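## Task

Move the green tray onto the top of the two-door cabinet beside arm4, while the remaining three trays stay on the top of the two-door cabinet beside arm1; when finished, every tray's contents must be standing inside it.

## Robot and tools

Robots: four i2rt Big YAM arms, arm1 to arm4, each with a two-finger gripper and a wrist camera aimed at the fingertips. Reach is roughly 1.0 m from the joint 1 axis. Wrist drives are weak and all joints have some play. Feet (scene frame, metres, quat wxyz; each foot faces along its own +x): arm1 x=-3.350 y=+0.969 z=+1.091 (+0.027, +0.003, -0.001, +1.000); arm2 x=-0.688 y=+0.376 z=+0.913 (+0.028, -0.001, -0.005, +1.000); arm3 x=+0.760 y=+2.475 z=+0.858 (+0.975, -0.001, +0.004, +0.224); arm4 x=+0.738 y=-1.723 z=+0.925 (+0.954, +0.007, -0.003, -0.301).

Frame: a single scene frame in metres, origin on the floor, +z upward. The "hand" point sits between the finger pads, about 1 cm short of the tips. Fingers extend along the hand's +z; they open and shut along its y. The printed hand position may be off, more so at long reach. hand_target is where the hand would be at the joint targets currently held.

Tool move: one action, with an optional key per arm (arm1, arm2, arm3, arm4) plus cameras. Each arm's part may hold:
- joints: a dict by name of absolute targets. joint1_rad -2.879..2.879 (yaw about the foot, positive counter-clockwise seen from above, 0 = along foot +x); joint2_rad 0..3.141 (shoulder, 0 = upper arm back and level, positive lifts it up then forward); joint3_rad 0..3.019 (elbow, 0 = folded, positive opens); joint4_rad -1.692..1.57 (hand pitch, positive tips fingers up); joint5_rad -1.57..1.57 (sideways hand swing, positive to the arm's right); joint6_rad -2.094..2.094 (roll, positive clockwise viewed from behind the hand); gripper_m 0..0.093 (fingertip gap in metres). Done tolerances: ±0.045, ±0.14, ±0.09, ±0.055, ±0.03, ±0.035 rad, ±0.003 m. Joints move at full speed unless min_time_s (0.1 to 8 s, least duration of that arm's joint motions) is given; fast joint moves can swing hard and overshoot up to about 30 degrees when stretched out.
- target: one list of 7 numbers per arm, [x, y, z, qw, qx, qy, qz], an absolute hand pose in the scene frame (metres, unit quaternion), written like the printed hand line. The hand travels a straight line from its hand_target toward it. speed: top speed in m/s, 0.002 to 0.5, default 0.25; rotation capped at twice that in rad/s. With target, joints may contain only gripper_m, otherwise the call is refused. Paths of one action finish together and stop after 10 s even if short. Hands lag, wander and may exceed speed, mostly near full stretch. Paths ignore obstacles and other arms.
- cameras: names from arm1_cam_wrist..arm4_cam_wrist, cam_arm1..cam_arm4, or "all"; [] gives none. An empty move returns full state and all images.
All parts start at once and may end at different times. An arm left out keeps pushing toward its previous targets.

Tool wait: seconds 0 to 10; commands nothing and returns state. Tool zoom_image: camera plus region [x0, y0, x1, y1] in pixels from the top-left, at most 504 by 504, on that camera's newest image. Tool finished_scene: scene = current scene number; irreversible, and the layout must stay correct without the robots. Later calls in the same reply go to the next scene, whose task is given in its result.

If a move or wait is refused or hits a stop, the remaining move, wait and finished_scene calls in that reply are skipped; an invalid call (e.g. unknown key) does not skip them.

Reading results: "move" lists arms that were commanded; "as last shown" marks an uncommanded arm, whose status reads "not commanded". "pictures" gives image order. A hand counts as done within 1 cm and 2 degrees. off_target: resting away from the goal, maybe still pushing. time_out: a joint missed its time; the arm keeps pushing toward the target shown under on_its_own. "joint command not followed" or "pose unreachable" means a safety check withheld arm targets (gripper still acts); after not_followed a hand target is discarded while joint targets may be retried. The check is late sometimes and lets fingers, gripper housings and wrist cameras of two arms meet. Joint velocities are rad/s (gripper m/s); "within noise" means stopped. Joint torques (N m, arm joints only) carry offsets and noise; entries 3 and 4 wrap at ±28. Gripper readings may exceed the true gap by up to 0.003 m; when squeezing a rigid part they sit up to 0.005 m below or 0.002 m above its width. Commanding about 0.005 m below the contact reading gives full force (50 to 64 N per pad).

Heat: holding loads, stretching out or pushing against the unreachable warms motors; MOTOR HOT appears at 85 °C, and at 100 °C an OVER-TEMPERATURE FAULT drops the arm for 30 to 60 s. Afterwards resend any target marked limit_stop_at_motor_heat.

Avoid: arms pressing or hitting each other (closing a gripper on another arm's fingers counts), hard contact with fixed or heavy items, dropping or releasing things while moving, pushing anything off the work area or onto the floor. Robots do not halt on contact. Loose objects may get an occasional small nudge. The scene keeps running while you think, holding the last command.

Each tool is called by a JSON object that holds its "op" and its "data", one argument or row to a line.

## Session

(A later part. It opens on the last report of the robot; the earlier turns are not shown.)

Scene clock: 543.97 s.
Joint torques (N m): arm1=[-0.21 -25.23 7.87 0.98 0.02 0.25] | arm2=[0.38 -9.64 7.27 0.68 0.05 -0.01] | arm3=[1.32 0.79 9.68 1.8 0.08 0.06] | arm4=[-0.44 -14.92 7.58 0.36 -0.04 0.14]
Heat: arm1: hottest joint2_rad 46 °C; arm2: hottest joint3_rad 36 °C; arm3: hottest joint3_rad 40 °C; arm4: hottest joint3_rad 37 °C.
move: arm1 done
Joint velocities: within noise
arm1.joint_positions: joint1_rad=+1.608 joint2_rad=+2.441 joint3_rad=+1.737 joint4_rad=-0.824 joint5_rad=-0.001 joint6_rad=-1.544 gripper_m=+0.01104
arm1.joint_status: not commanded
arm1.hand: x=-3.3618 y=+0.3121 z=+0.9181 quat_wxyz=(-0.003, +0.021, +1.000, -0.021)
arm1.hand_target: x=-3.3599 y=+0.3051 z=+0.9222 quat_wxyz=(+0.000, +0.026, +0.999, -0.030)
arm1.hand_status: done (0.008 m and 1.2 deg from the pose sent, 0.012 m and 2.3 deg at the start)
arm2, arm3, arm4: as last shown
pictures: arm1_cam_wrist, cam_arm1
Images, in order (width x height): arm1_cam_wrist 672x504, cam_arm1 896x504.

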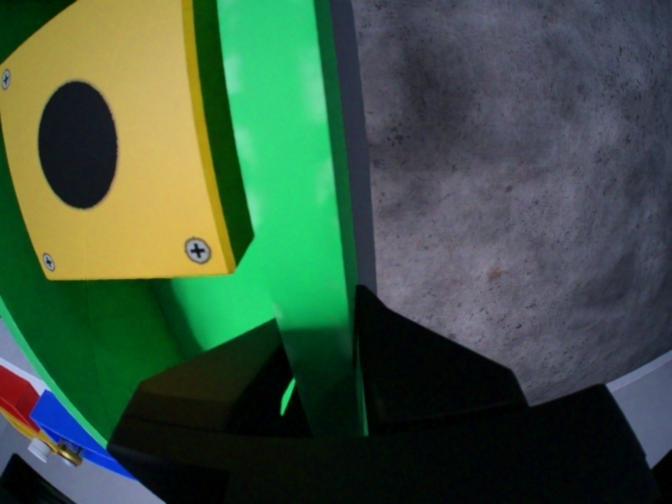

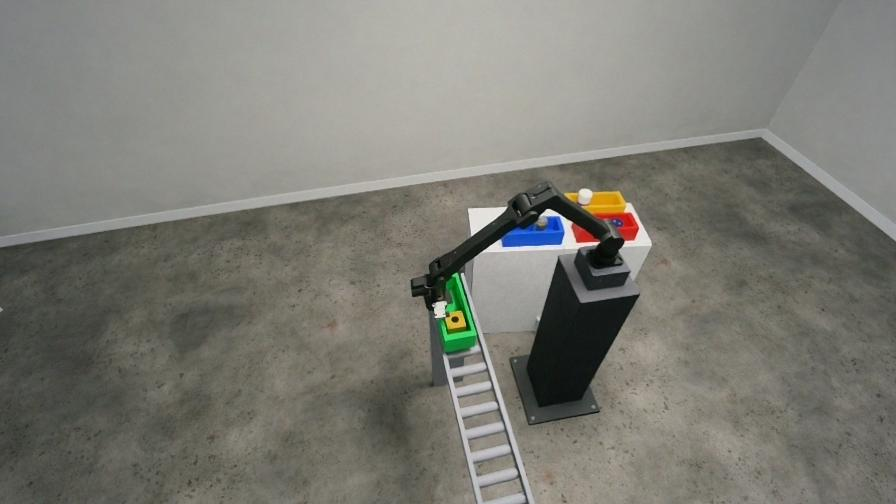

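{"op": "move", "data": {
  "arm1": {"target":[-3.36,0.316,0.94,0,0.026,0.999,-0.026],"speed":0.1}
}}

{"op": "move", "data": {
  "arm1": {"target":[-3.36,0.318,0.912,0,0.026,0.999,-0.026],"speed":0.1},
  "cameras": ["cam_arm1","arm1_cam_wrist"]
}}

{"op": "zoom_image", "data": {
  "camera": "cam_arm1",
  "region": [420, 260, 520, 360]
}}

Scene clock: 554.80 s.
Joint torques (N m): arm1=[-0.26 -28.4 7.53 0.51 -0.01 0.25] | arm2=[0.03 -10.46 7.34 0.64 -0.04 -0.14] | arm3=[1.38 0.73 9.65 1.78 0.07 0.06] | arm4=[-0.32 -15.15 7.58 0.47 0 0.14]
Heat: arm1: hottest joint2_rad 45 °C; arm2: hottest joint3_rad 36 °C; arm3: hottest joint3_rad 40 °C; arm4: hottest joint3_rad 37 °C.
move: arm1 off_target
Joint velocities: within noise
arm1.joint_positions: joint1_rad=+1.608 joint2_rad=+2.438 joint3_rad=+1.688 joint4_rad=-0.823 joint5_rad=+0.000 joint6_rad=-1.544 gripper_m=+0.01104
arm1.joint_status: not commanded
arm1.hand: x=-3.3616 y=+0.3355 z=+0.9056 quat_wxyz=(-0.003, +0.022, +1.000, +0.002)
arm1.hand_target: x=-3.3600 y=+0.3167 z=+0.9396 quat_wxyz=(+0.000, +0.026, +0.999, -0.026)
arm1.hand_status: off_target (0.040 m and 3.2 deg from the pose sent, 0.022 m and 0.9 deg at the start)
arm2, arm3, arm4: as last shown
pictures: none

Scene clock: 556.00 s.
Joint torques (N m): arm1=[-0.09 -25.93 7.77 0.9 0.01 0.26] | arm2=[0.56 -10.29 7.23 0.58 -0.02 -0.1] | arm3=[1.38 0.67 9.69 1.78 0.08 0.06] | arm4=[-0.85 -14.97 7.6 0.38 -0.01 0.16]
Heat: arm1: hottest joint2_rad 45 °C; arm2: hottest joint3_rad 36 °C; arm3: hottest joint3_rad 40 °C; arm4: hottest joint3_rad 37 °C.
move: arm1 off_target
Joint velocities: within noise
arm1.joint_positions: joint1_rad=+1.608 joint2_rad=+2.449 joint3_rad=+1.688 joint4_rad=-0.789 joint5_rad=+0.000 joint6_rad=-1.544 gripper_m=+0.01104
arm1.joint_status: not commanded
arm1.hand: x=-3.3617 y=+0.3306 z=+0.8989 quat_wxyz=(-0.003, +0.021, +1.000, -0.010)
arm1.hand_target: x=-3.3600 y=+0.3183 z=+0.9120 quat_wxyz=(+0.000, +0.026, +0.999, -0.026)
arm1.hand_status: off_target (0.018 m and 1.9 deg from the pose sent, 0.019 m and 3.2 deg at the start)
arm2, arm4: as last shown
arm3.joint_positions: joint1_rad=-0.464 joint2_rad=+0.621 joint3_rad=+1.351 joint4_rad=-1.179 joint5_rad=+0.120 joint6_rad=+0.657 gripper_m=+0.09396
arm3.joint_status: not commanded
arm3.hand: x=+1.0245 y=+2.4525 z=+1.4105 quat_wxyz=(-0.518, -0.307, -0.790, -0.118)
arm3.hand_target: x=+1.0215 y=+2.4526 z=+1.4253 quat_wxyz=(-0.530, -0.305, -0.781, -0.122)
arm3.hand_status: not commanded
pictures: arm1_cam_wrist, cam_arm1
Images, in order (width x height): arm1_cam_wrist 672x504, cam_arm1 896x504.

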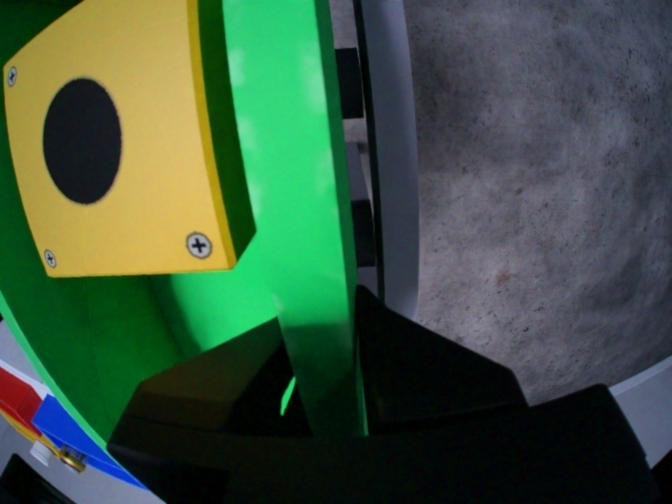

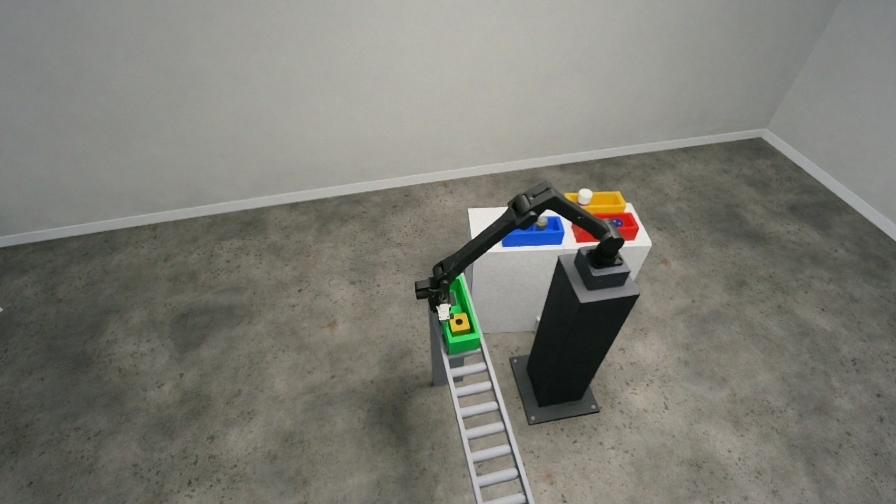

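Scaled by 5.040 from the camera's image (finer frame: 1280x720).

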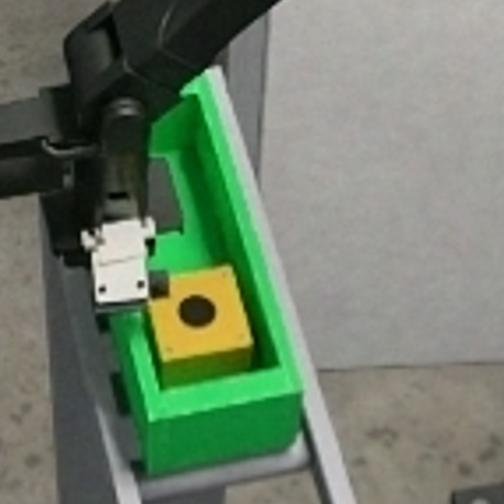

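{"op": "move", "data": {
  "arm1": {"target":[-3.36,0.315,0.89,0,0.026,0.999,-0.026],"speed":0.1},
  "cameras": ["cam_arm1","arm1_cam_wrist"]
}}

{"op": "zoom_image", "data": {
  "camera": "cam_arm1",
  "region": [420, 260, 520, 360]
}}

Scene clock: 569.50 s.
Joint torques (N m): arm1=[-0.15 -23.47 9.73 1.22 -0.11 0.24] | arm2=[0.09 -9.58 7.23 0.53 0.04 -0.14] | arm3=[1.32 0.73 9.68 1.77 0.08 0.06] | arm4=[-0.5 -14.56 7.57 0.35 -0.01 0.13]
Heat: arm1: hottest joint2_rad 44 °C; arm2: hottest joint3_rad 36 °C; arm3: hottest joint3_rad 40 °C; arm4: hottest joint3_rad 37 °C.
move: arm1 off_target
Joint velocities: within noise
arm1.joint_positions: joint1_rad=+1.608 joint2_rad=+2.462 joint3_rad=+1.689 joint4_rad=-0.775 joint5_rad=+0.003 joint6_rad=-1.544 gripper_m=+0.01104
arm1.joint_status: not commanded
arm1.hand: x=-3.3624 y=+0.3310 z=+0.8913 quat_wxyz=(-0.005, +0.022, +1.000, -0.011)
arm1.hand_target: x=-3.3599 y=+0.3154 z=+0.8906 quat_wxyz=(+0.000, +0.026, +0.999, -0.026)
arm1.hand_status: off_target (0.016 m and 1.9 deg from the pose sent, 0.018 m and 1.9 deg at the start)
arm2, arm3, arm4: as last shown
pictures: arm1_cam_wrist, cam_arm1
Images, in order (width x height): arm1_cam_wrist 672x504, cam_arm1 896x504.

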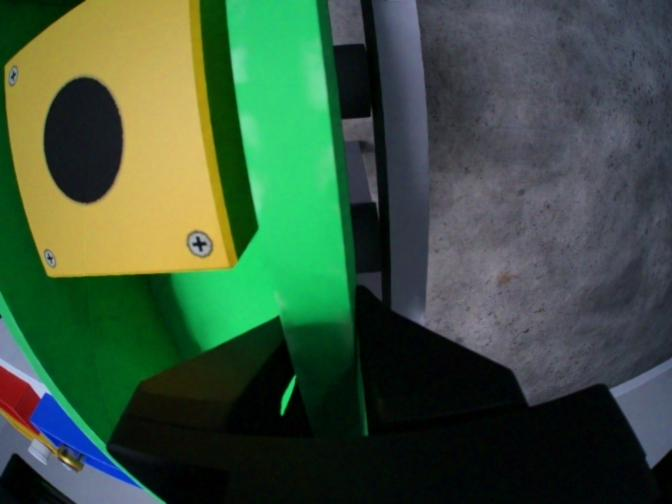

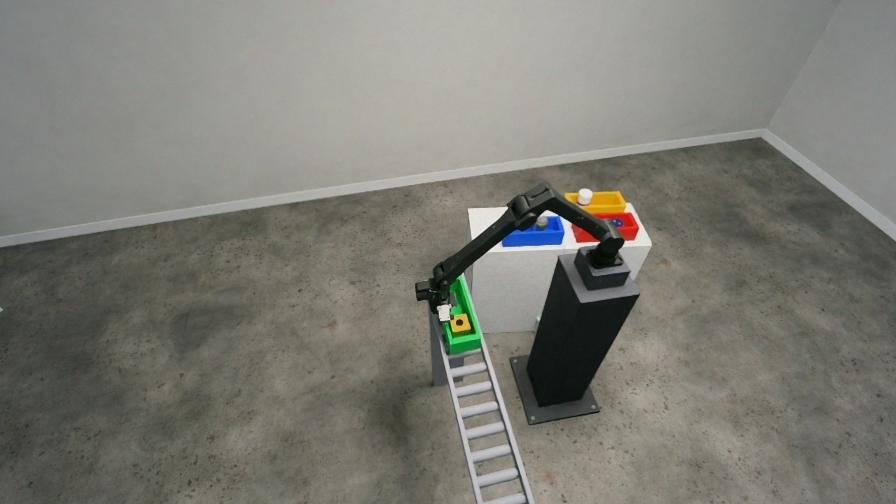

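Scaled by 5.040 from the camera's image (finer frame: 1280x720).

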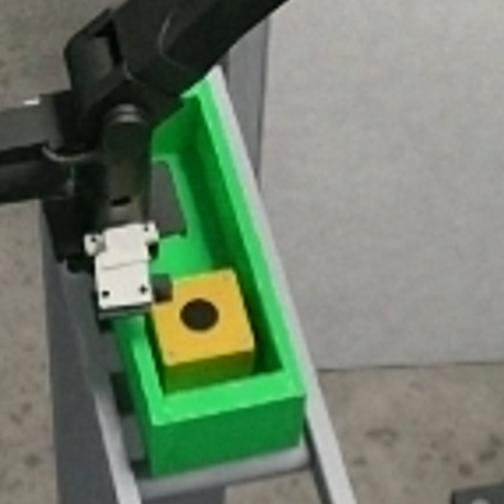

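{"op": "move", "data": {
  "arm1": {"joints":{"gripper_m":0.04}}
}}

{"op": "move", "data": {
  "arm1": {"target":[-3.36,0.335,1.15,0,0.026,1,0],"speed":0.45},
  "cameras": ["arm1_cam_wrist","cam_arm2","arm2_cam_wrist","cam_arm1"]
}}

Scene clock: 582.90 s.
Joint torques (N m): arm1=[-0.26 -23.18 9.55 1.2 0.1 0.23] | arm2=[1.2 -8.76 7.15 0.57 0.03 -0.12] | arm3=[1.38 0.79 9.68 1.81 0.07 0.06] | arm4=[-0.44 -14.86 7.6 0.39 -0.01 0.12]
Heat: arm1: hottest joint2_rad 45 °C; arm2: hottest joint3_rad 36 °C; arm3: hottest joint3_rad 40 °C; arm4: hottest joint3_rad 37 °C.
move: arm1 done
Joint velocities: within noise
arm1.joint_positions: joint1_rad=+1.608 joint2_rad=+2.462 joint3_rad=+1.691 joint4_rad=-0.774 joint5_rad=-0.003 joint6_rad=-1.544 gripper_m=+0.03983
arm1.joint_status: all done
arm1.hand: x=-3.3612 y=+0.3298 z=+0.8917 quat_wxyz=(-0.001, +0.021, +1.000, -0.012)
arm1.hand_target: x=-3.3599 y=+0.3154 z=+0.8905 quat_wxyz=(+0.000, +0.026, +0.999, -0.026)
arm1.hand_status: not commanded
arm2, arm3, arm4: as last shown
pictures: none

Scene clock: 584.50 s.
Joint torques (N m): arm1=[-0.62 -21.13 11.34 0.27 0.26 0.22] | arm2=[-0.32 -10.46 7.34 0.77 -0.03 -0.11] | arm3=[1.38 0.67 9.7 1.77 0.08 0.07] | arm4=[-0.85 -14.8 7.62 0.34 -0.02 0.14]
Heat: arm1: hottest joint2_rad 45 °C; arm2: hottest joint3_rad 36 °C; arm3: hottest joint3_rad 40 °C; arm4: hottest joint3_rad 37 °C.
move: arm1 done
Joint velocities: within noise
arm1.joint_positions: joint1_rad=+1.610 joint2_rad=+2.070 joint3_rad=+1.752 joint4_rad=-1.246 joint5_rad=-0.009 joint6_rad=-1.543 gripper_m=+0.03991
arm1.joint_status: not commanded
arm1.hand: x=-3.3573 y=+0.3414 z=+1.1534 quat_wxyz=(+0.001, +0.021, +1.000, -0.003)
arm1.hand_target: x=-3.3599 y=+0.3352 z=+1.1500 quat_wxyz=(+0.000, +0.026, +1.000, +0.000)
arm1.hand_status: done (0.008 m and 0.7 deg from the pose sent, 0.258 m and 1.5 deg at the start; pose on its path clipped on 10 of 48 steps)
arm2.joint_positions: joint1_rad=+0.444 joint2_rad=+1.347 joint3_rad=+0.839 joint4_rad=-1.092 joint5_rad=-0.004 joint6_rad=+0.394 gripper_m=+0.09397
arm2.joint_status: not commanded
arm2.hand: x=-0.9942 y=+0.2497 z=+0.9931 quat_wxyz=(-0.008, +1.000, -0.003, +0.015)
arm2.hand_target: x=-1.0000 y=+0.2500 z=+1.0000 quat_wxyz=(+0.000, +1.000, +0.000, +0.000)
arm2.hand_status: not commanded
arm3: as last shown
arm4.joint_positions: joint1_rad=+1.304 joint2_rad=+1.686 joint3_rad=+1.221 joint4_rad=-1.106 joint5_rad=+0.006 joint6_rad=+0.689 gripper_m=+0.09397
arm4.joint_status: not commanded
arm4.hand: x=+1.1030 y=-1.4216 z=+1.0117 quat_wxyz=(-0.007, +0.002, -1.000, -0.003)
arm4.hand_target: x=+1.0998 y=-1.4203 z=+1.0001 quat_wxyz=(+0.000, +0.000, -1.000, +0.000)
arm4.hand_status: not commanded
pictures: arm1_cam_wrist, arm2_cam_wrist, cam_arm1, cam_arm2
Images, in order (width x height): arm1_cam_wrist 672x504, arm2_cam_wrist 672x504, cam_arm1 896x504, cam_arm2 896x504.

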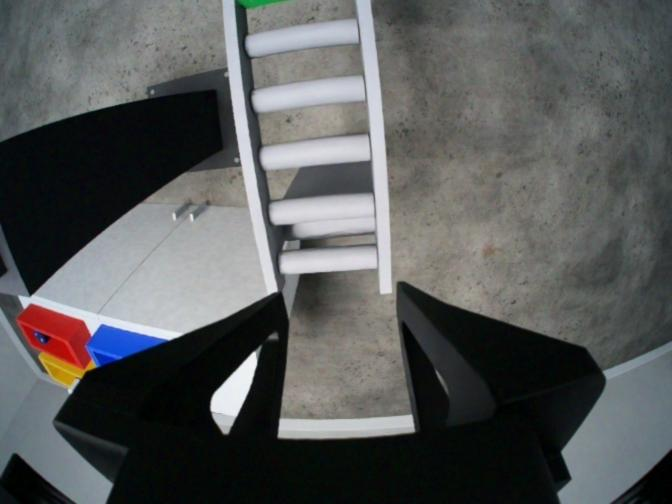

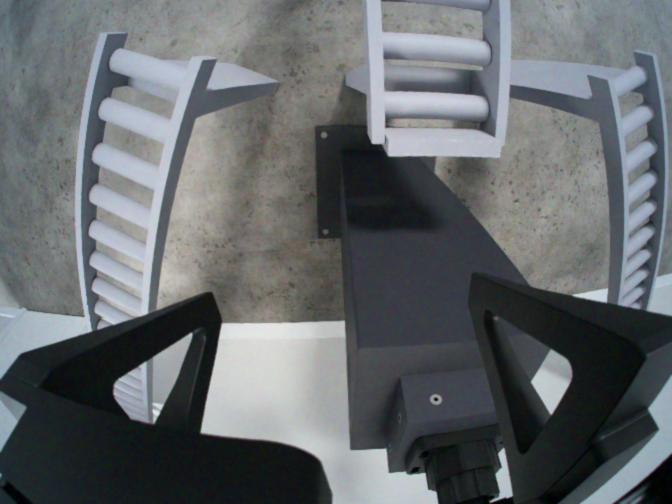

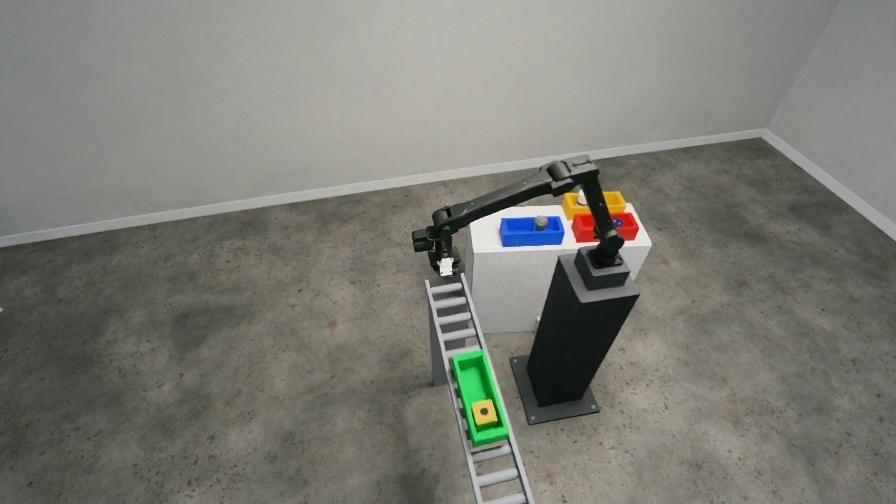

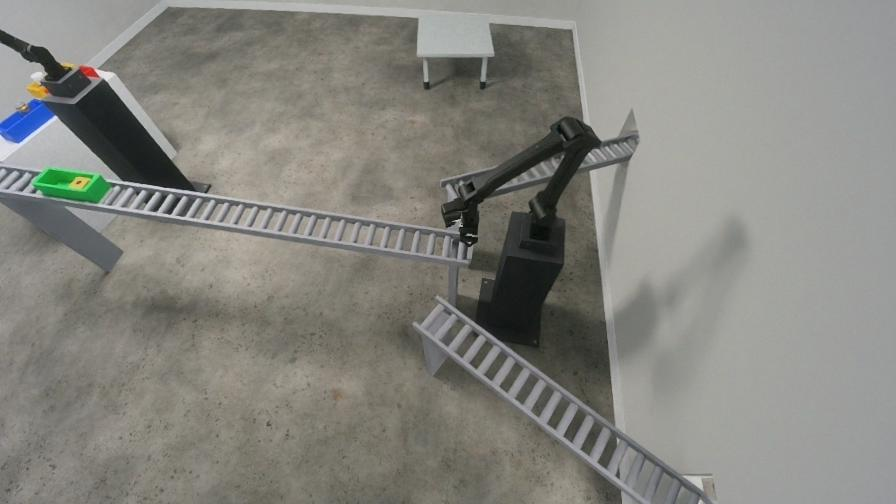

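{"op": "move", "data": {
  "arm2": {"target":[-1.15,0.315,0.97,0,1,0,0],"speed":0.25,"joints":{"gripper_m":0.055}},
  "cameras": ["arm2_cam_wrist","cam_arm2"]
}}

{"op": "zoom_image", "data": {
  "camera": "cam_arm2",
  "region": [330, 150, 580, 400]
}}

Scene clock: 639.23 s.
Joint torques (N m): arm1=[-0.38 -21.01 11.37 0.23 0.27 0.21] | arm2=[-0.38 -12.34 9.83 0.27 0.02 -0.13] | arm3=[1.32 0.67 9.66 1.76 0.07 0.05] | arm4=[-0.62 -14.86 7.64 0.35 -0.02 0.15]
Heat: arm1: hottest joint2_rad 43 °C; arm2: hottest joint3_rad 36 °C; arm3: hottest joint3_rad 41 °C; arm4: hottest joint3_rad 38 °C.
move: arm2 off_target
Joint velocities: within noise
arm1, arm3, arm4: as last shown
arm2.joint_positions: joint1_rad=+0.187 joint2_rad=+1.678 joint3_rad=+1.123 joint4_rad=-1.040 joint5_rad=-0.006 joint6_rad=+0.143 gripper_m=+0.05513
arm2.joint_status: all done
arm2.hand: x=-1.1326 y=+0.3162 z=+0.9628 quat_wxyz=(-0.003, +1.000, -0.006, +0.013)
arm2.hand_target: x=-1.1495 y=+0.3150 z=+0.9702 quat_wxyz=(+0.000, +1.000, +0.000, +0.000)
arm2.hand_status: off_target (0.019 m and 1.7 deg from the pose sent, 0.171 m and 2.0 deg at the start)
Images, in order (width x height): arm2_cam_wrist 672x504, cam_arm2 896x504.

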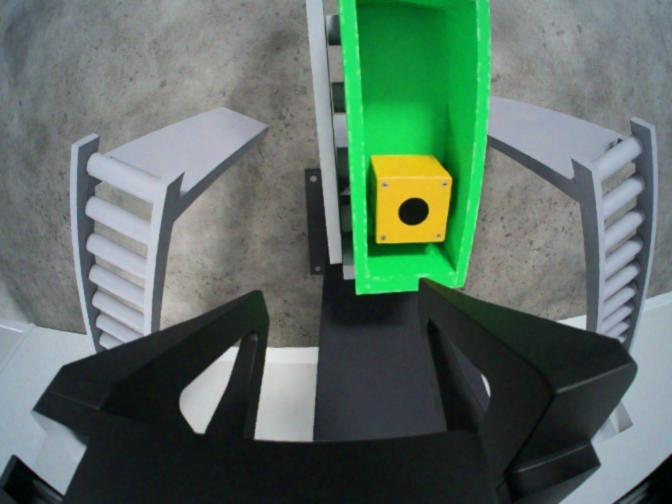

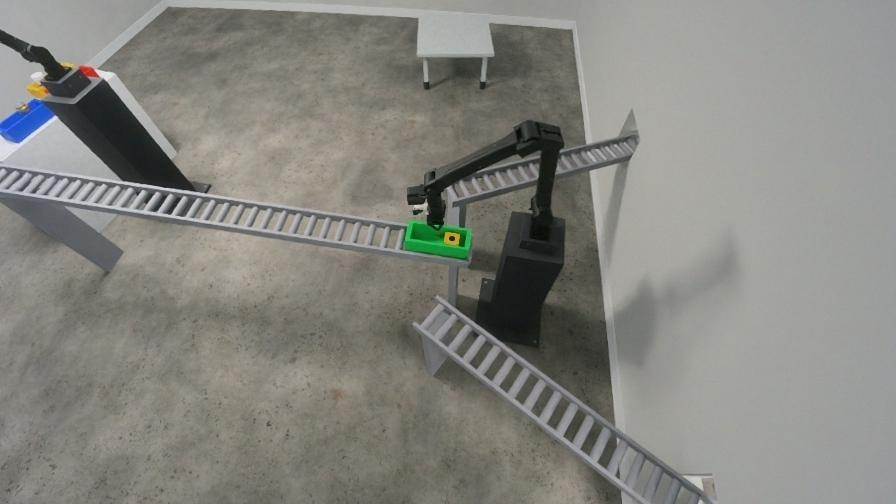

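Scaled by 2.016 from the camera's image (finer frame: 1280x720).

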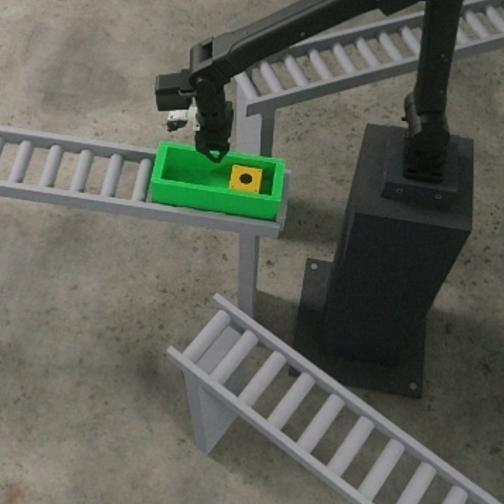

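{"op": "move", "data": {
  "arm2": {"target":[-1.2,0.325,0.845,0,1,0,0],"speed":0.2},
  "cameras": ["arm2_cam_wrist","cam_arm2"]
}}

{"op": "zoom_image", "data": {
  "camera": "cam_arm2",
  "region": [380, 170, 500, 290]
}}

Scene clock: 659.63 s.
Joint torques (N m): arm1=[-0.67 -21.13 11.33 0.2 0.27 0.24] | arm2=[-0.79 -15.91 8.17 0.69 0.04 -0.11] | arm3=[1.32 0.73 9.63 1.8 0.07 0.06] | arm4=[-0.67 -14.97 7.64 0.36 -0.02 0.14]
Heat: arm1: hottest joint2_rad 43 °C; arm2: hottest joint3_rad 37 °C; arm3: hottest joint3_rad 41 °C; arm4: hottest joint3_rad 38 °C.
move: arm2 off_target
Joint velocities: within noise
arm1, arm3, arm4: as last shown
arm2.joint_positions: joint1_rad=+0.163 joint2_rad=+1.987 joint3_rad=+1.191 joint4_rad=-0.808 joint5_rad=-0.006 joint6_rad=+0.113 gripper_m=+0.05513
arm2.joint_status: not commanded
arm2.hand: x=-1.1813 y=+0.3229 z=+0.8409 quat_wxyz=(-0.003, +1.000, -0.003, +0.017)
arm2.hand_target: x=-1.1995 y=+0.3252 z=+0.8455 quat_wxyz=(+0.000, +1.000, +0.000, +0.000)
arm2.hand_status: off_target (0.019 m and 2.0 deg from the pose sent, 0.136 m and 1.7 deg at the start)
Images, in order (width x height): arm2_cam_wrist 672x504, cam_arm2 896x504.

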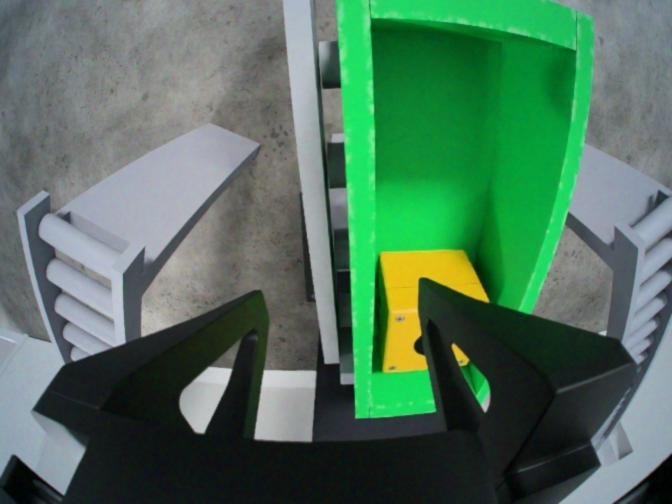

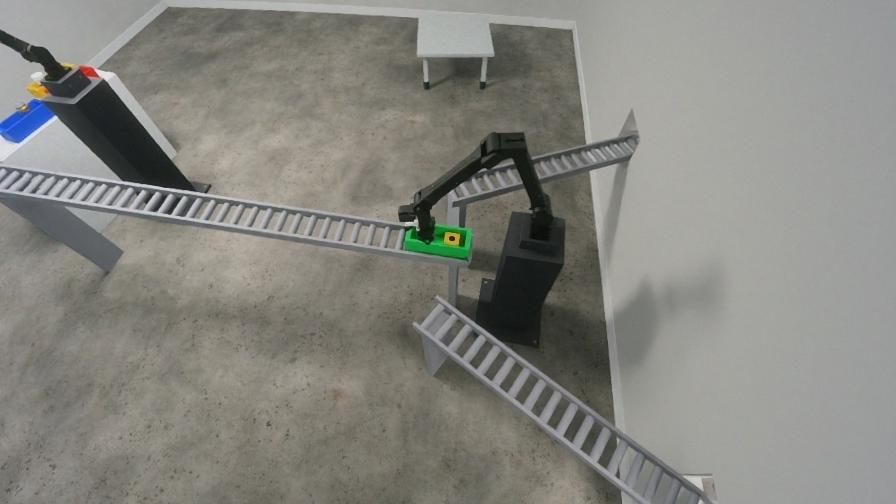

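Scaled by 4.200 from the camera's image (finer frame: 1280x720).

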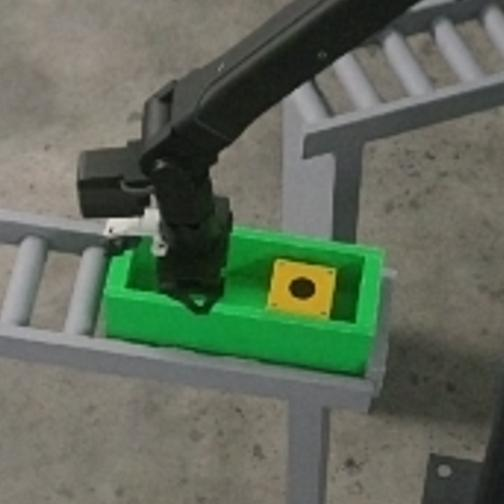

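{"op": "move", "data": {
  "arm2": {"target":[-1.176,0.335,0.775,0,1,0,0],"speed":0.12},
  "cameras": ["arm2_cam_wrist","cam_arm2"]
}}

{"op": "zoom_image", "data": {
  "camera": "cam_arm2",
  "region": [380, 170, 500, 290]
}}

Scene clock: 672.27 s.
Joint torques (N m): arm1=[-0.67 -21.07 11.33 0.18 0.27 0.21] | arm2=[0.32 -16.44 5.18 0.87 0.01 -0.12] | arm3=[1.44 0.73 9.65 1.76 0.08 0.06] | arm4=[-0.5 -14.45 7.64 0.44 -0.01 0.14]
Heat: arm1: hottest joint2_rad 43 °C; arm2: hottest joint3_rad 37 °C; arm3: hottest joint3_rad 41 °C; arm4: hottest joint3_rad 38 °C.
move: arm2 done
Joint velocities: within noise
arm1, arm3, arm4: as last shown
arm2.joint_positions: joint1_rad=+0.149 joint2_rad=+2.089 joint3_rad=+1.130 joint4_rad=-0.619 joint5_rad=-0.006 joint6_rad=+0.099 gripper_m=+0.05513
arm2.joint_status: not commanded
arm2.hand: x=-1.1721 y=+0.3310 z=+0.7777 quat_wxyz=(-0.002, +1.000, -0.003, +0.004)
arm2.hand_target: x=-1.1758 y=+0.3350 z=+0.7750 quat_wxyz=(+0.000, +1.000, +0.000, +0.000)
arm2.hand_status: done (0.006 m and 0.6 deg from the pose sent, 0.067 m and 2.0 deg at the start)
Images, in order (width x height): arm2_cam_wrist 672x504, cam_arm2 896x504.

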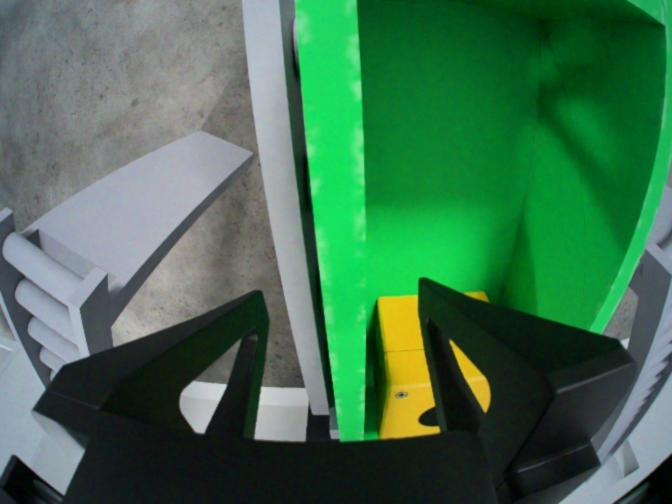

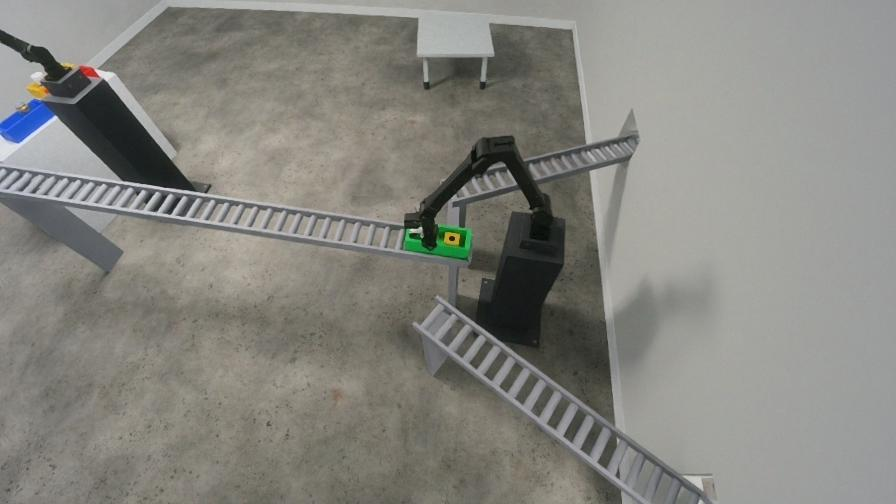

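Scaled by 4.200 from the camera's image (finer frame: 1280x720).

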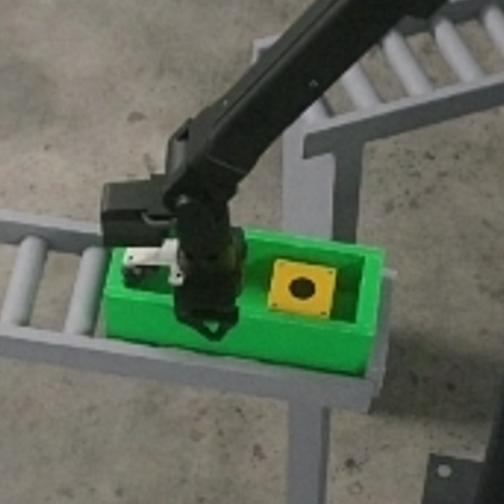

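{"op": "move", "data": {
  "arm2": {"target":[-1.167,0.335,0.755,0,1,0,0],"speed":0.12}
}}

{"op": "move", "data": {
  "arm2": {"joints":{"gripper_m":0.004}},
  "cameras": ["arm2_cam_wrist","cam_arm2"]
}}

{"op": "zoom_image", "data": {
  "camera": "cam_arm2",
  "region": [380, 170, 500, 290]
}}

Scene clock: 690.50 s.
Joint torques (N m): arm1=[-0.73 -21.19 11.28 0.23 0.28 0.23] | arm2=[0.03 -14.8 4.74 0.62 -0.03 -0.06] | arm3=[1.44 0.67 9.66 1.81 0.08 0.05] | arm4=[-0.32 -14.8 7.5 0.4 -0.01 0.16]
Heat: arm1: hottest joint2_rad 43 °C; arm2: hottest joint3_rad 36 °C; arm3: hottest joint3_rad 41 °C; arm4: hottest joint3_rad 38 °C.
move: arm2 done
Joint velocities: within noise
arm1, arm3, arm4: as last shown
arm2.joint_positions: joint1_rad=+0.149 joint2_rad=+2.118 joint3_rad=+1.107 joint4_rad=-0.562 joint5_rad=-0.006 joint6_rad=+0.099 gripper_m=+0.05513
arm2.joint_status: not commanded
arm2.hand: x=-1.1651 y=+0.3318 z=+0.7593 quat_wxyz=(-0.002, +1.000, -0.002, +0.002)
arm2.hand_target: x=-1.1671 y=+0.3350 z=+0.7552 quat_wxyz=(+0.000, +1.000, +0.000, +0.000)
arm2.hand_status: done (0.006 m and 0.4 deg from the pose sent, 0.024 m and 0.6 deg at the start)
pictures: none

Scene clock: 691.30 s.
Joint torques (N m): arm1=[-0.62 -21.07 11.36 0.25 0.26 0.23] | arm2=[0.73 -15.91 4.79 0.4 0.18 -0.05] | arm3=[1.38 0.73 9.69 1.78 0.07 0.06] | arm4=[-0.5 -14.51 7.57 0.43 -0.01 0.14]
Heat: arm1: hottest joint2_rad 43 °C; arm2: hottest joint3_rad 36 °C; arm3: hottest joint3_rad 41 °C; arm4: hottest joint3_rad 38 °C.
move: arm2 off_target
Joint velocities: within noise
arm1, arm4: as last shown
arm2.joint_positions: joint1_rad=+0.149 joint2_rad=+2.118 joint3_rad=+1.107 joint4_rad=-0.561 joint5_rad=-0.010 joint6_rad=+0.099 gripper_m=+0.01140
arm2.joint_status: gripper_m off_target (ended at +0.01144, target +0.00400)
arm2.hand: x=-1.1655 y=+0.3311 z=+0.7593 quat_wxyz=(+0.000, +1.000, -0.002, +0.001)
arm2.hand_target: x=-1.1670 y=+0.3350 z=+0.7552 quat_wxyz=(+0.000, +1.000, +0.000, +0.000)
arm2.hand_status: not commanded
arm3.joint_positions: joint1_rad=-0.464 joint2_rad=+0.621 joint3_rad=+1.351 joint4_rad=-1.179 joint5_rad=+0.120 joint6_rad=+0.657 gripper_m=+0.09396
arm3.joint_status: not commanded
arm3.hand: x=+1.0245 y=+2.4525 z=+1.4105 quat_wxyz=(-0.518, -0.307, -0.790, -0.118)
arm3.hand_target: x=+1.0215 y=+2.4526 z=+1.4253 quat_wxyz=(-0.530, -0.305, -0.781, -0.122)
arm3.hand_status: not commanded
Images, in order (width x height): arm2_cam_wrist 672x504, cam_arm2 896x504.

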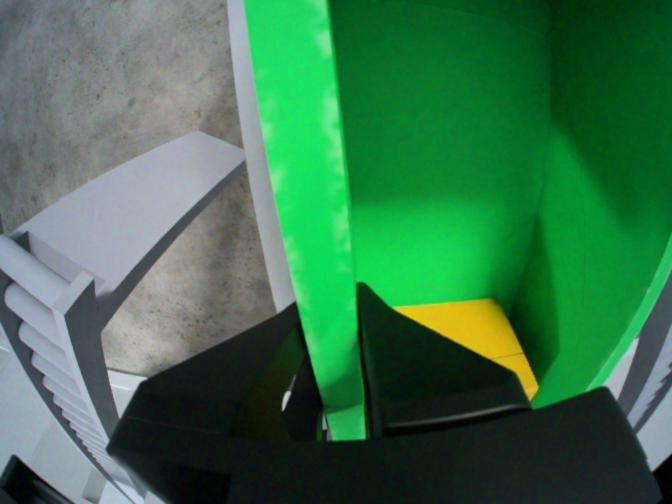

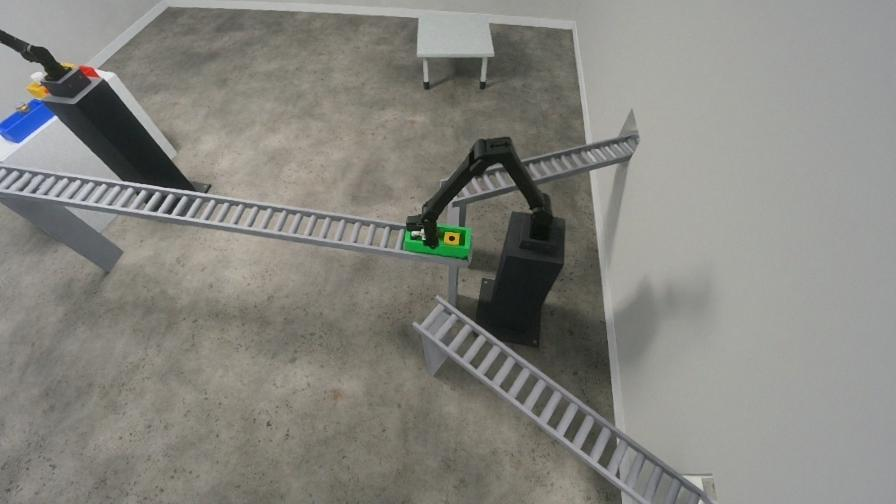

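Scaled by 4.200 from the camera's image (finer frame: 1280x720).

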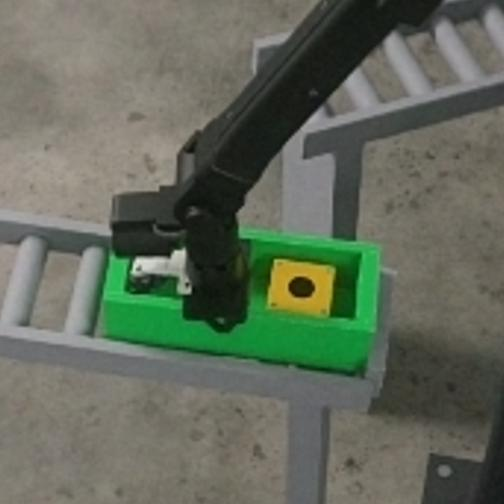

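{"op": "move", "data": {
  "arm2": {"target":[-1.167,0.335,0.96,0,1,0,0],"speed":0.2}
}}

{"op": "move", "data": {
  "arm2": {"target":[-1.033,-0.093,0.98,0,0.968,-0.25,0],"speed":0.25},
  "cameras": ["arm2_cam_wrist","cam_arm2"]
}}

{"op": "zoom_image", "data": {
  "camera": "cam_arm2",
  "region": [350, 200, 600, 450]
}}

Scene clock: 707.23 s.
Joint torques (N m): arm1=[-0.56 -21.3 11.34 0.29 0.27 0.22] | arm2=[-0.5 -17.67 10.24 -0.7 0.29 -0.07] | arm3=[1.44 0.73 9.66 1.78 0.07 0.06] | arm4=[-0.62 -15.03 7.61 0.35 -0.02 0.13]
Heat: arm1: hottest joint2_rad 43 °C; arm2: hottest joint3_rad 35 °C; arm3: hottest joint3_rad 41 °C; arm4: hottest joint3_rad 38 °C.
move: arm2 off_target
Joint velocities: within noise
arm1, arm3, arm4: as last shown
arm2.joint_positions: joint1_rad=+0.148 joint2_rad=+1.776 joint3_rad=+1.145 joint4_rad=-1.003 joint5_rad=-0.012 joint6_rad=+0.093 gripper_m=+0.01140
arm2.joint_status: not commanded
arm2.hand: x=-1.1442 y=+0.3316 z=+0.9268 quat_wxyz=(-0.002, +0.999, +0.000, +0.033)
arm2.hand_target: x=-1.1657 y=+0.3350 z=+0.9599 quat_wxyz=(+0.000, +1.000, +0.000, +0.000)
arm2.hand_status: off_target (0.040 m and 3.8 deg from the pose sent, 0.201 m and 0.3 deg at the start)
pictures: none

Scene clock: 710.07 s.
Joint torques (N m): arm1=[-0.62 -21.07 11.34 0.25 0.28 0.21] | arm2=[0.38 -18.26 11.67 -0.81 0.11 0.11] | arm3=[1.38 0.79 9.63 1.77 0.07 0.06] | arm4=[-0.67 -14.97 7.68 0.34 -0.02 0.16]
Heat: arm1: hottest joint2_rad 43 °C; arm2: hottest joint3_rad 36 °C; arm3: hottest joint3_rad 41 °C; arm4: hottest joint3_rad 38 °C.
move: arm2 off_target
Joint velocities: within noise
arm1, arm3, arm4: as last shown
arm2.joint_positions: joint1_rad=+0.996 joint2_rad=+1.956 joint3_rad=+1.507 joint4_rad=-1.165 joint5_rad=-0.003 joint6_rad=+1.429 gripper_m=+0.01140
arm2.joint_status: not commanded
arm2.hand: x=-1.0185 y=-0.0770 z=+0.9512 quat_wxyz=(-0.024, +0.970, -0.242, +0.009)
arm2.hand_target: x=-1.0321 y=-0.0917 z=+0.9803 quat_wxyz=(+0.001, +0.968, -0.250, +0.000)
arm2.hand_status: off_target (0.036 m and 3.1 deg from the pose sent, 0.442 m and 29.1 deg at the start)
Images, in order (width x height): arm2_cam_wrist 672x504, cam_arm2 896x504.

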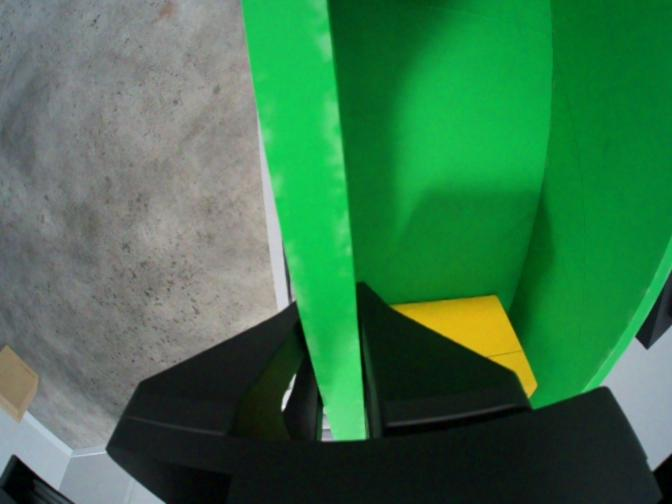

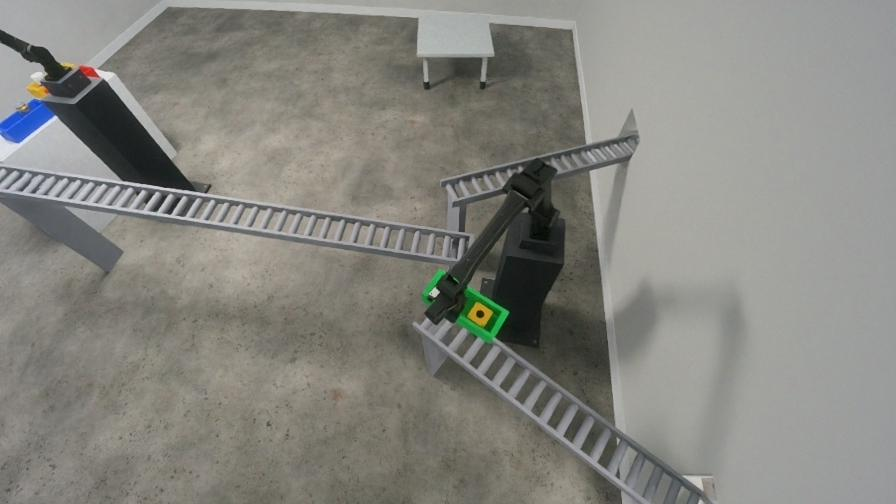

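Scaled by 2.016 from the camera's image (finer frame: 1280x720).

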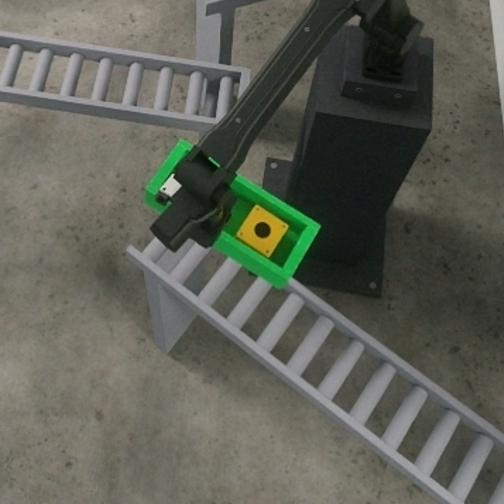

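{"op": "move", "data": {
  "arm2": {"target":[-1.053,-0.124,0.89,0.02,0.956,-0.292,-0.007],"speed":0.15},
  "cameras": ["arm2_cam_wrist","cam_arm2"]
}}

{"op": "zoom_image", "data": {
  "camera": "cam_arm2",
  "region": [400, 260, 540, 400]
}}

Scene clock: 758.33 s.
Joint torques (N m): arm1=[-0.62 -21.42 11.36 0.25 0.28 0.22] | arm2=[0.09 -22.3 10.77 0.08 0.11 0.17] | arm3=[1.44 0.67 9.68 1.77 0.07 0.06] | arm4=[-0.79 -14.74 7.66 0.35 -0.03 0.14]
Heat: arm1: hottest joint2_rad 42 °C; arm2: hottest joint3_rad 42 °C; arm3: hottest joint3_rad 41 °C; arm4: hottest joint3_rad 38 °C.
move: arm2 off_target
Joint velocities: within noise
arm1.joint_positions: joint1_rad=+1.610 joint2_rad=+2.070 joint3_rad=+1.752 joint4_rad=-1.246 joint5_rad=-0.009 joint6_rad=-1.543 gripper_m=+0.03991
arm1.joint_status: not commanded
arm1.hand: x=-3.3573 y=+0.3414 z=+1.1534 quat_wxyz=(+0.001, +0.021, +1.000, -0.003)
arm1.hand_target: x=-3.3599 y=+0.3352 z=+1.1500 quat_wxyz=(+0.000, +0.026, +1.000, +0.000)
arm1.hand_status: not commanded
arm2.joint_positions: joint1_rad=+0.996 joint2_rad=+2.132 joint3_rad=+1.529 joint4_rad=-0.997 joint5_rad=-0.003 joint6_rad=+1.521 gripper_m=+0.01140
arm2.joint_status: not commanded
arm2.hand: x=-1.0350 y=-0.0988 z=+0.8593 quat_wxyz=(-0.018, +0.958, -0.286, +0.005)
arm2.hand_target: x=-1.0519 y=-0.1225 z=+0.8910 quat_wxyz=(+0.020, +0.956, -0.292, -0.007)
arm2.hand_status: off_target (0.044 m and 4.6 deg from the pose sent, 0.084 m and 8.0 deg at the start)
arm3: as last shown
arm4.joint_positions: joint1_rad=+1.304 joint2_rad=+1.686 joint3_rad=+1.221 joint4_rad=-1.106 joint5_rad=+0.006 joint6_rad=+0.689 gripper_m=+0.09397
arm4.joint_status: not commanded
arm4.hand: x=+1.1030 y=-1.4216 z=+1.0117 quat_wxyz=(-0.007, +0.002, -1.000, -0.003)
arm4.hand_target: x=+1.0998 y=-1.4203 z=+1.0001 quat_wxyz=(+0.000, +0.000, -1.000, +0.000)
arm4.hand_status: not commanded
Images, in order (width x height): arm2_cam_wrist 672x504, cam_arm2 896x504.

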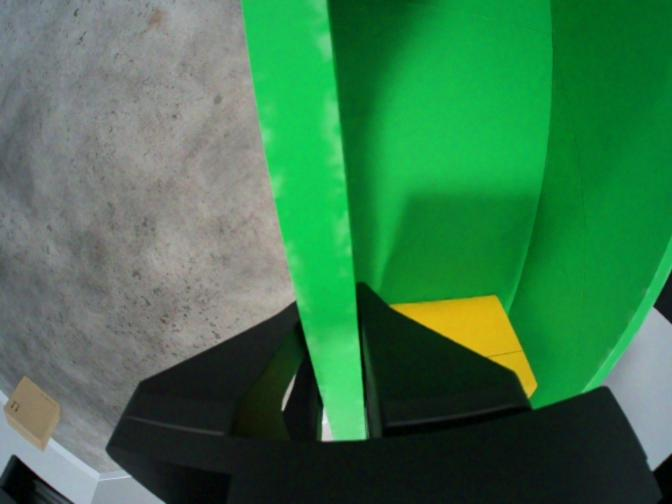

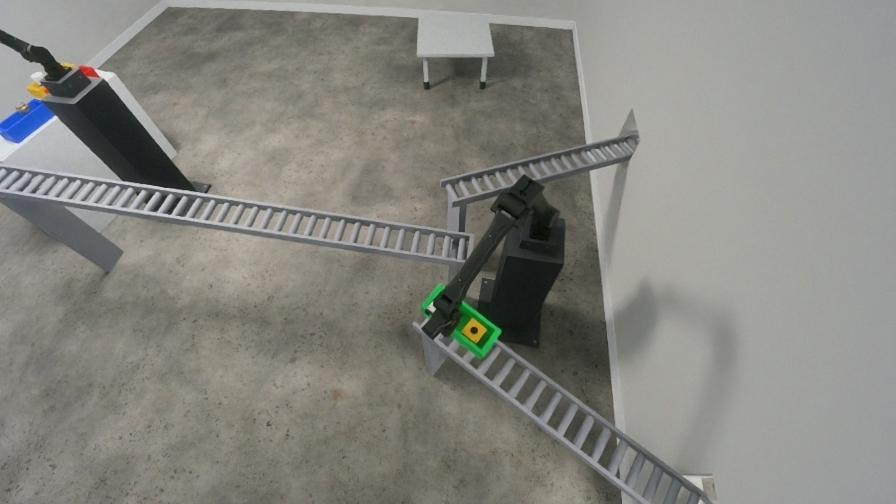

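Scaled by 3.600 from the camera's image (finer frame: 1280x720).

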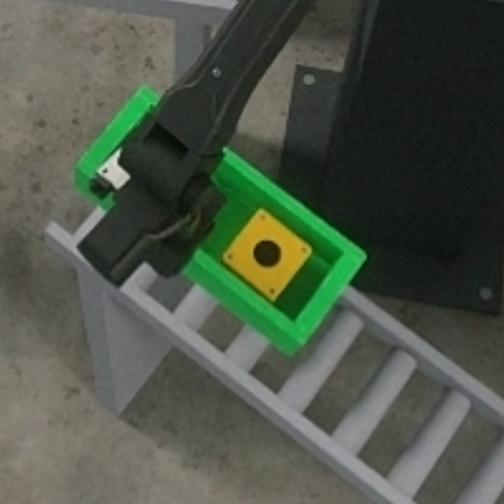

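{"op": "move", "data": {
  "arm2": {"target":[-1.053,-0.124,0.86,0.02,0.956,-0.292,-0.007],"speed":0.1},
  "cameras": ["cam_arm2","arm2_cam_wrist"]
}}

{"op": "zoom_image", "data": {
  "camera": "cam_arm2",
  "region": [380, 240, 560, 400]
}}

Scene clock: 808.50 s.
Joint torques (N m): arm1=[-0.5 -21.36 11.32 0.24 0.26 0.22] | arm2=[0.62 -22.07 9.48 0.13 0.18 0.17] | arm3=[1.44 0.62 9.68 1.77 0.08 0.06] | arm4=[-0.73 -14.97 7.6 0.34 -0.02 0.14]
Heat: arm1: hottest joint2_rad 42 °C; arm2: hottest joint3_rad 43 °C; arm3: hottest joint3_rad 41 °C; arm4: hottest joint3_rad 38 °C.
move: arm2 off_target
Joint velocities: within noise
arm1, arm3, arm4: as last shown
arm2.joint_positions: joint1_rad=+0.996 joint2_rad=+2.177 joint3_rad=+1.529 joint4_rad=-0.940 joint5_rad=-0.002 joint6_rad=+1.522 gripper_m=+0.01140
arm2.joint_status: not commanded
arm2.hand: x=-1.0382 y=-0.1030 z=+0.8333 quat_wxyz=(-0.012, +0.958, -0.287, +0.003)
arm2.hand_target: x=-1.0523 y=-0.1230 z=+0.8607 quat_wxyz=(+0.020, +0.956, -0.292, -0.007)
arm2.hand_status: off_target (0.037 m and 3.9 deg from the pose sent, 0.031 m and 4.6 deg at the start)
pictures: arm2_cam_wrist, cam_arm2
Images, in order (width x height): arm2_cam_wrist 672x504, cam_arm2 896x504.

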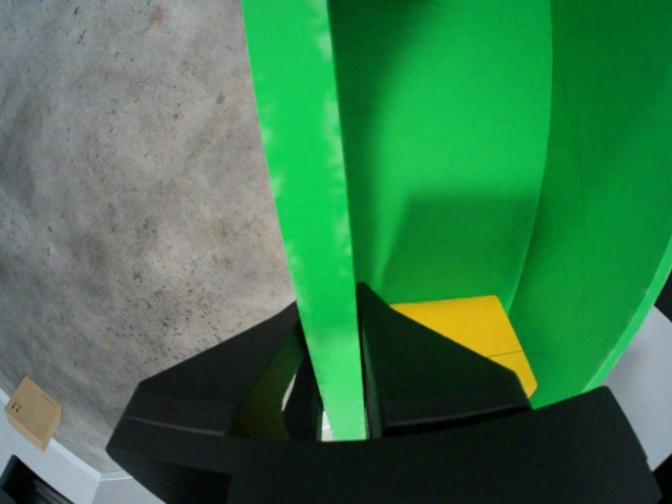

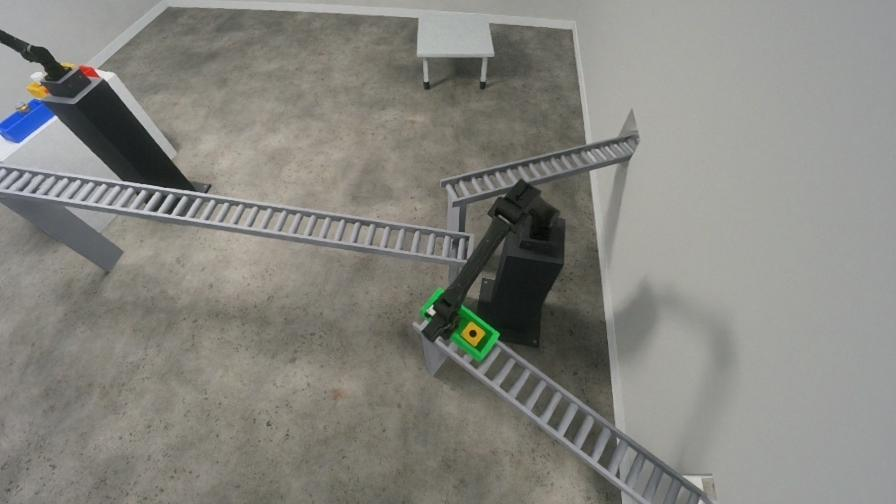

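Scaled by 2.800 from the camera's image (finer frame: 1280x720).

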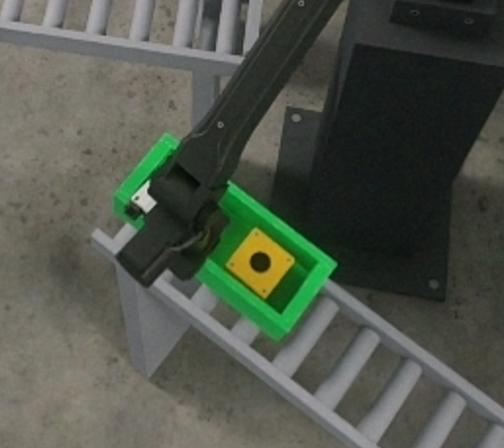

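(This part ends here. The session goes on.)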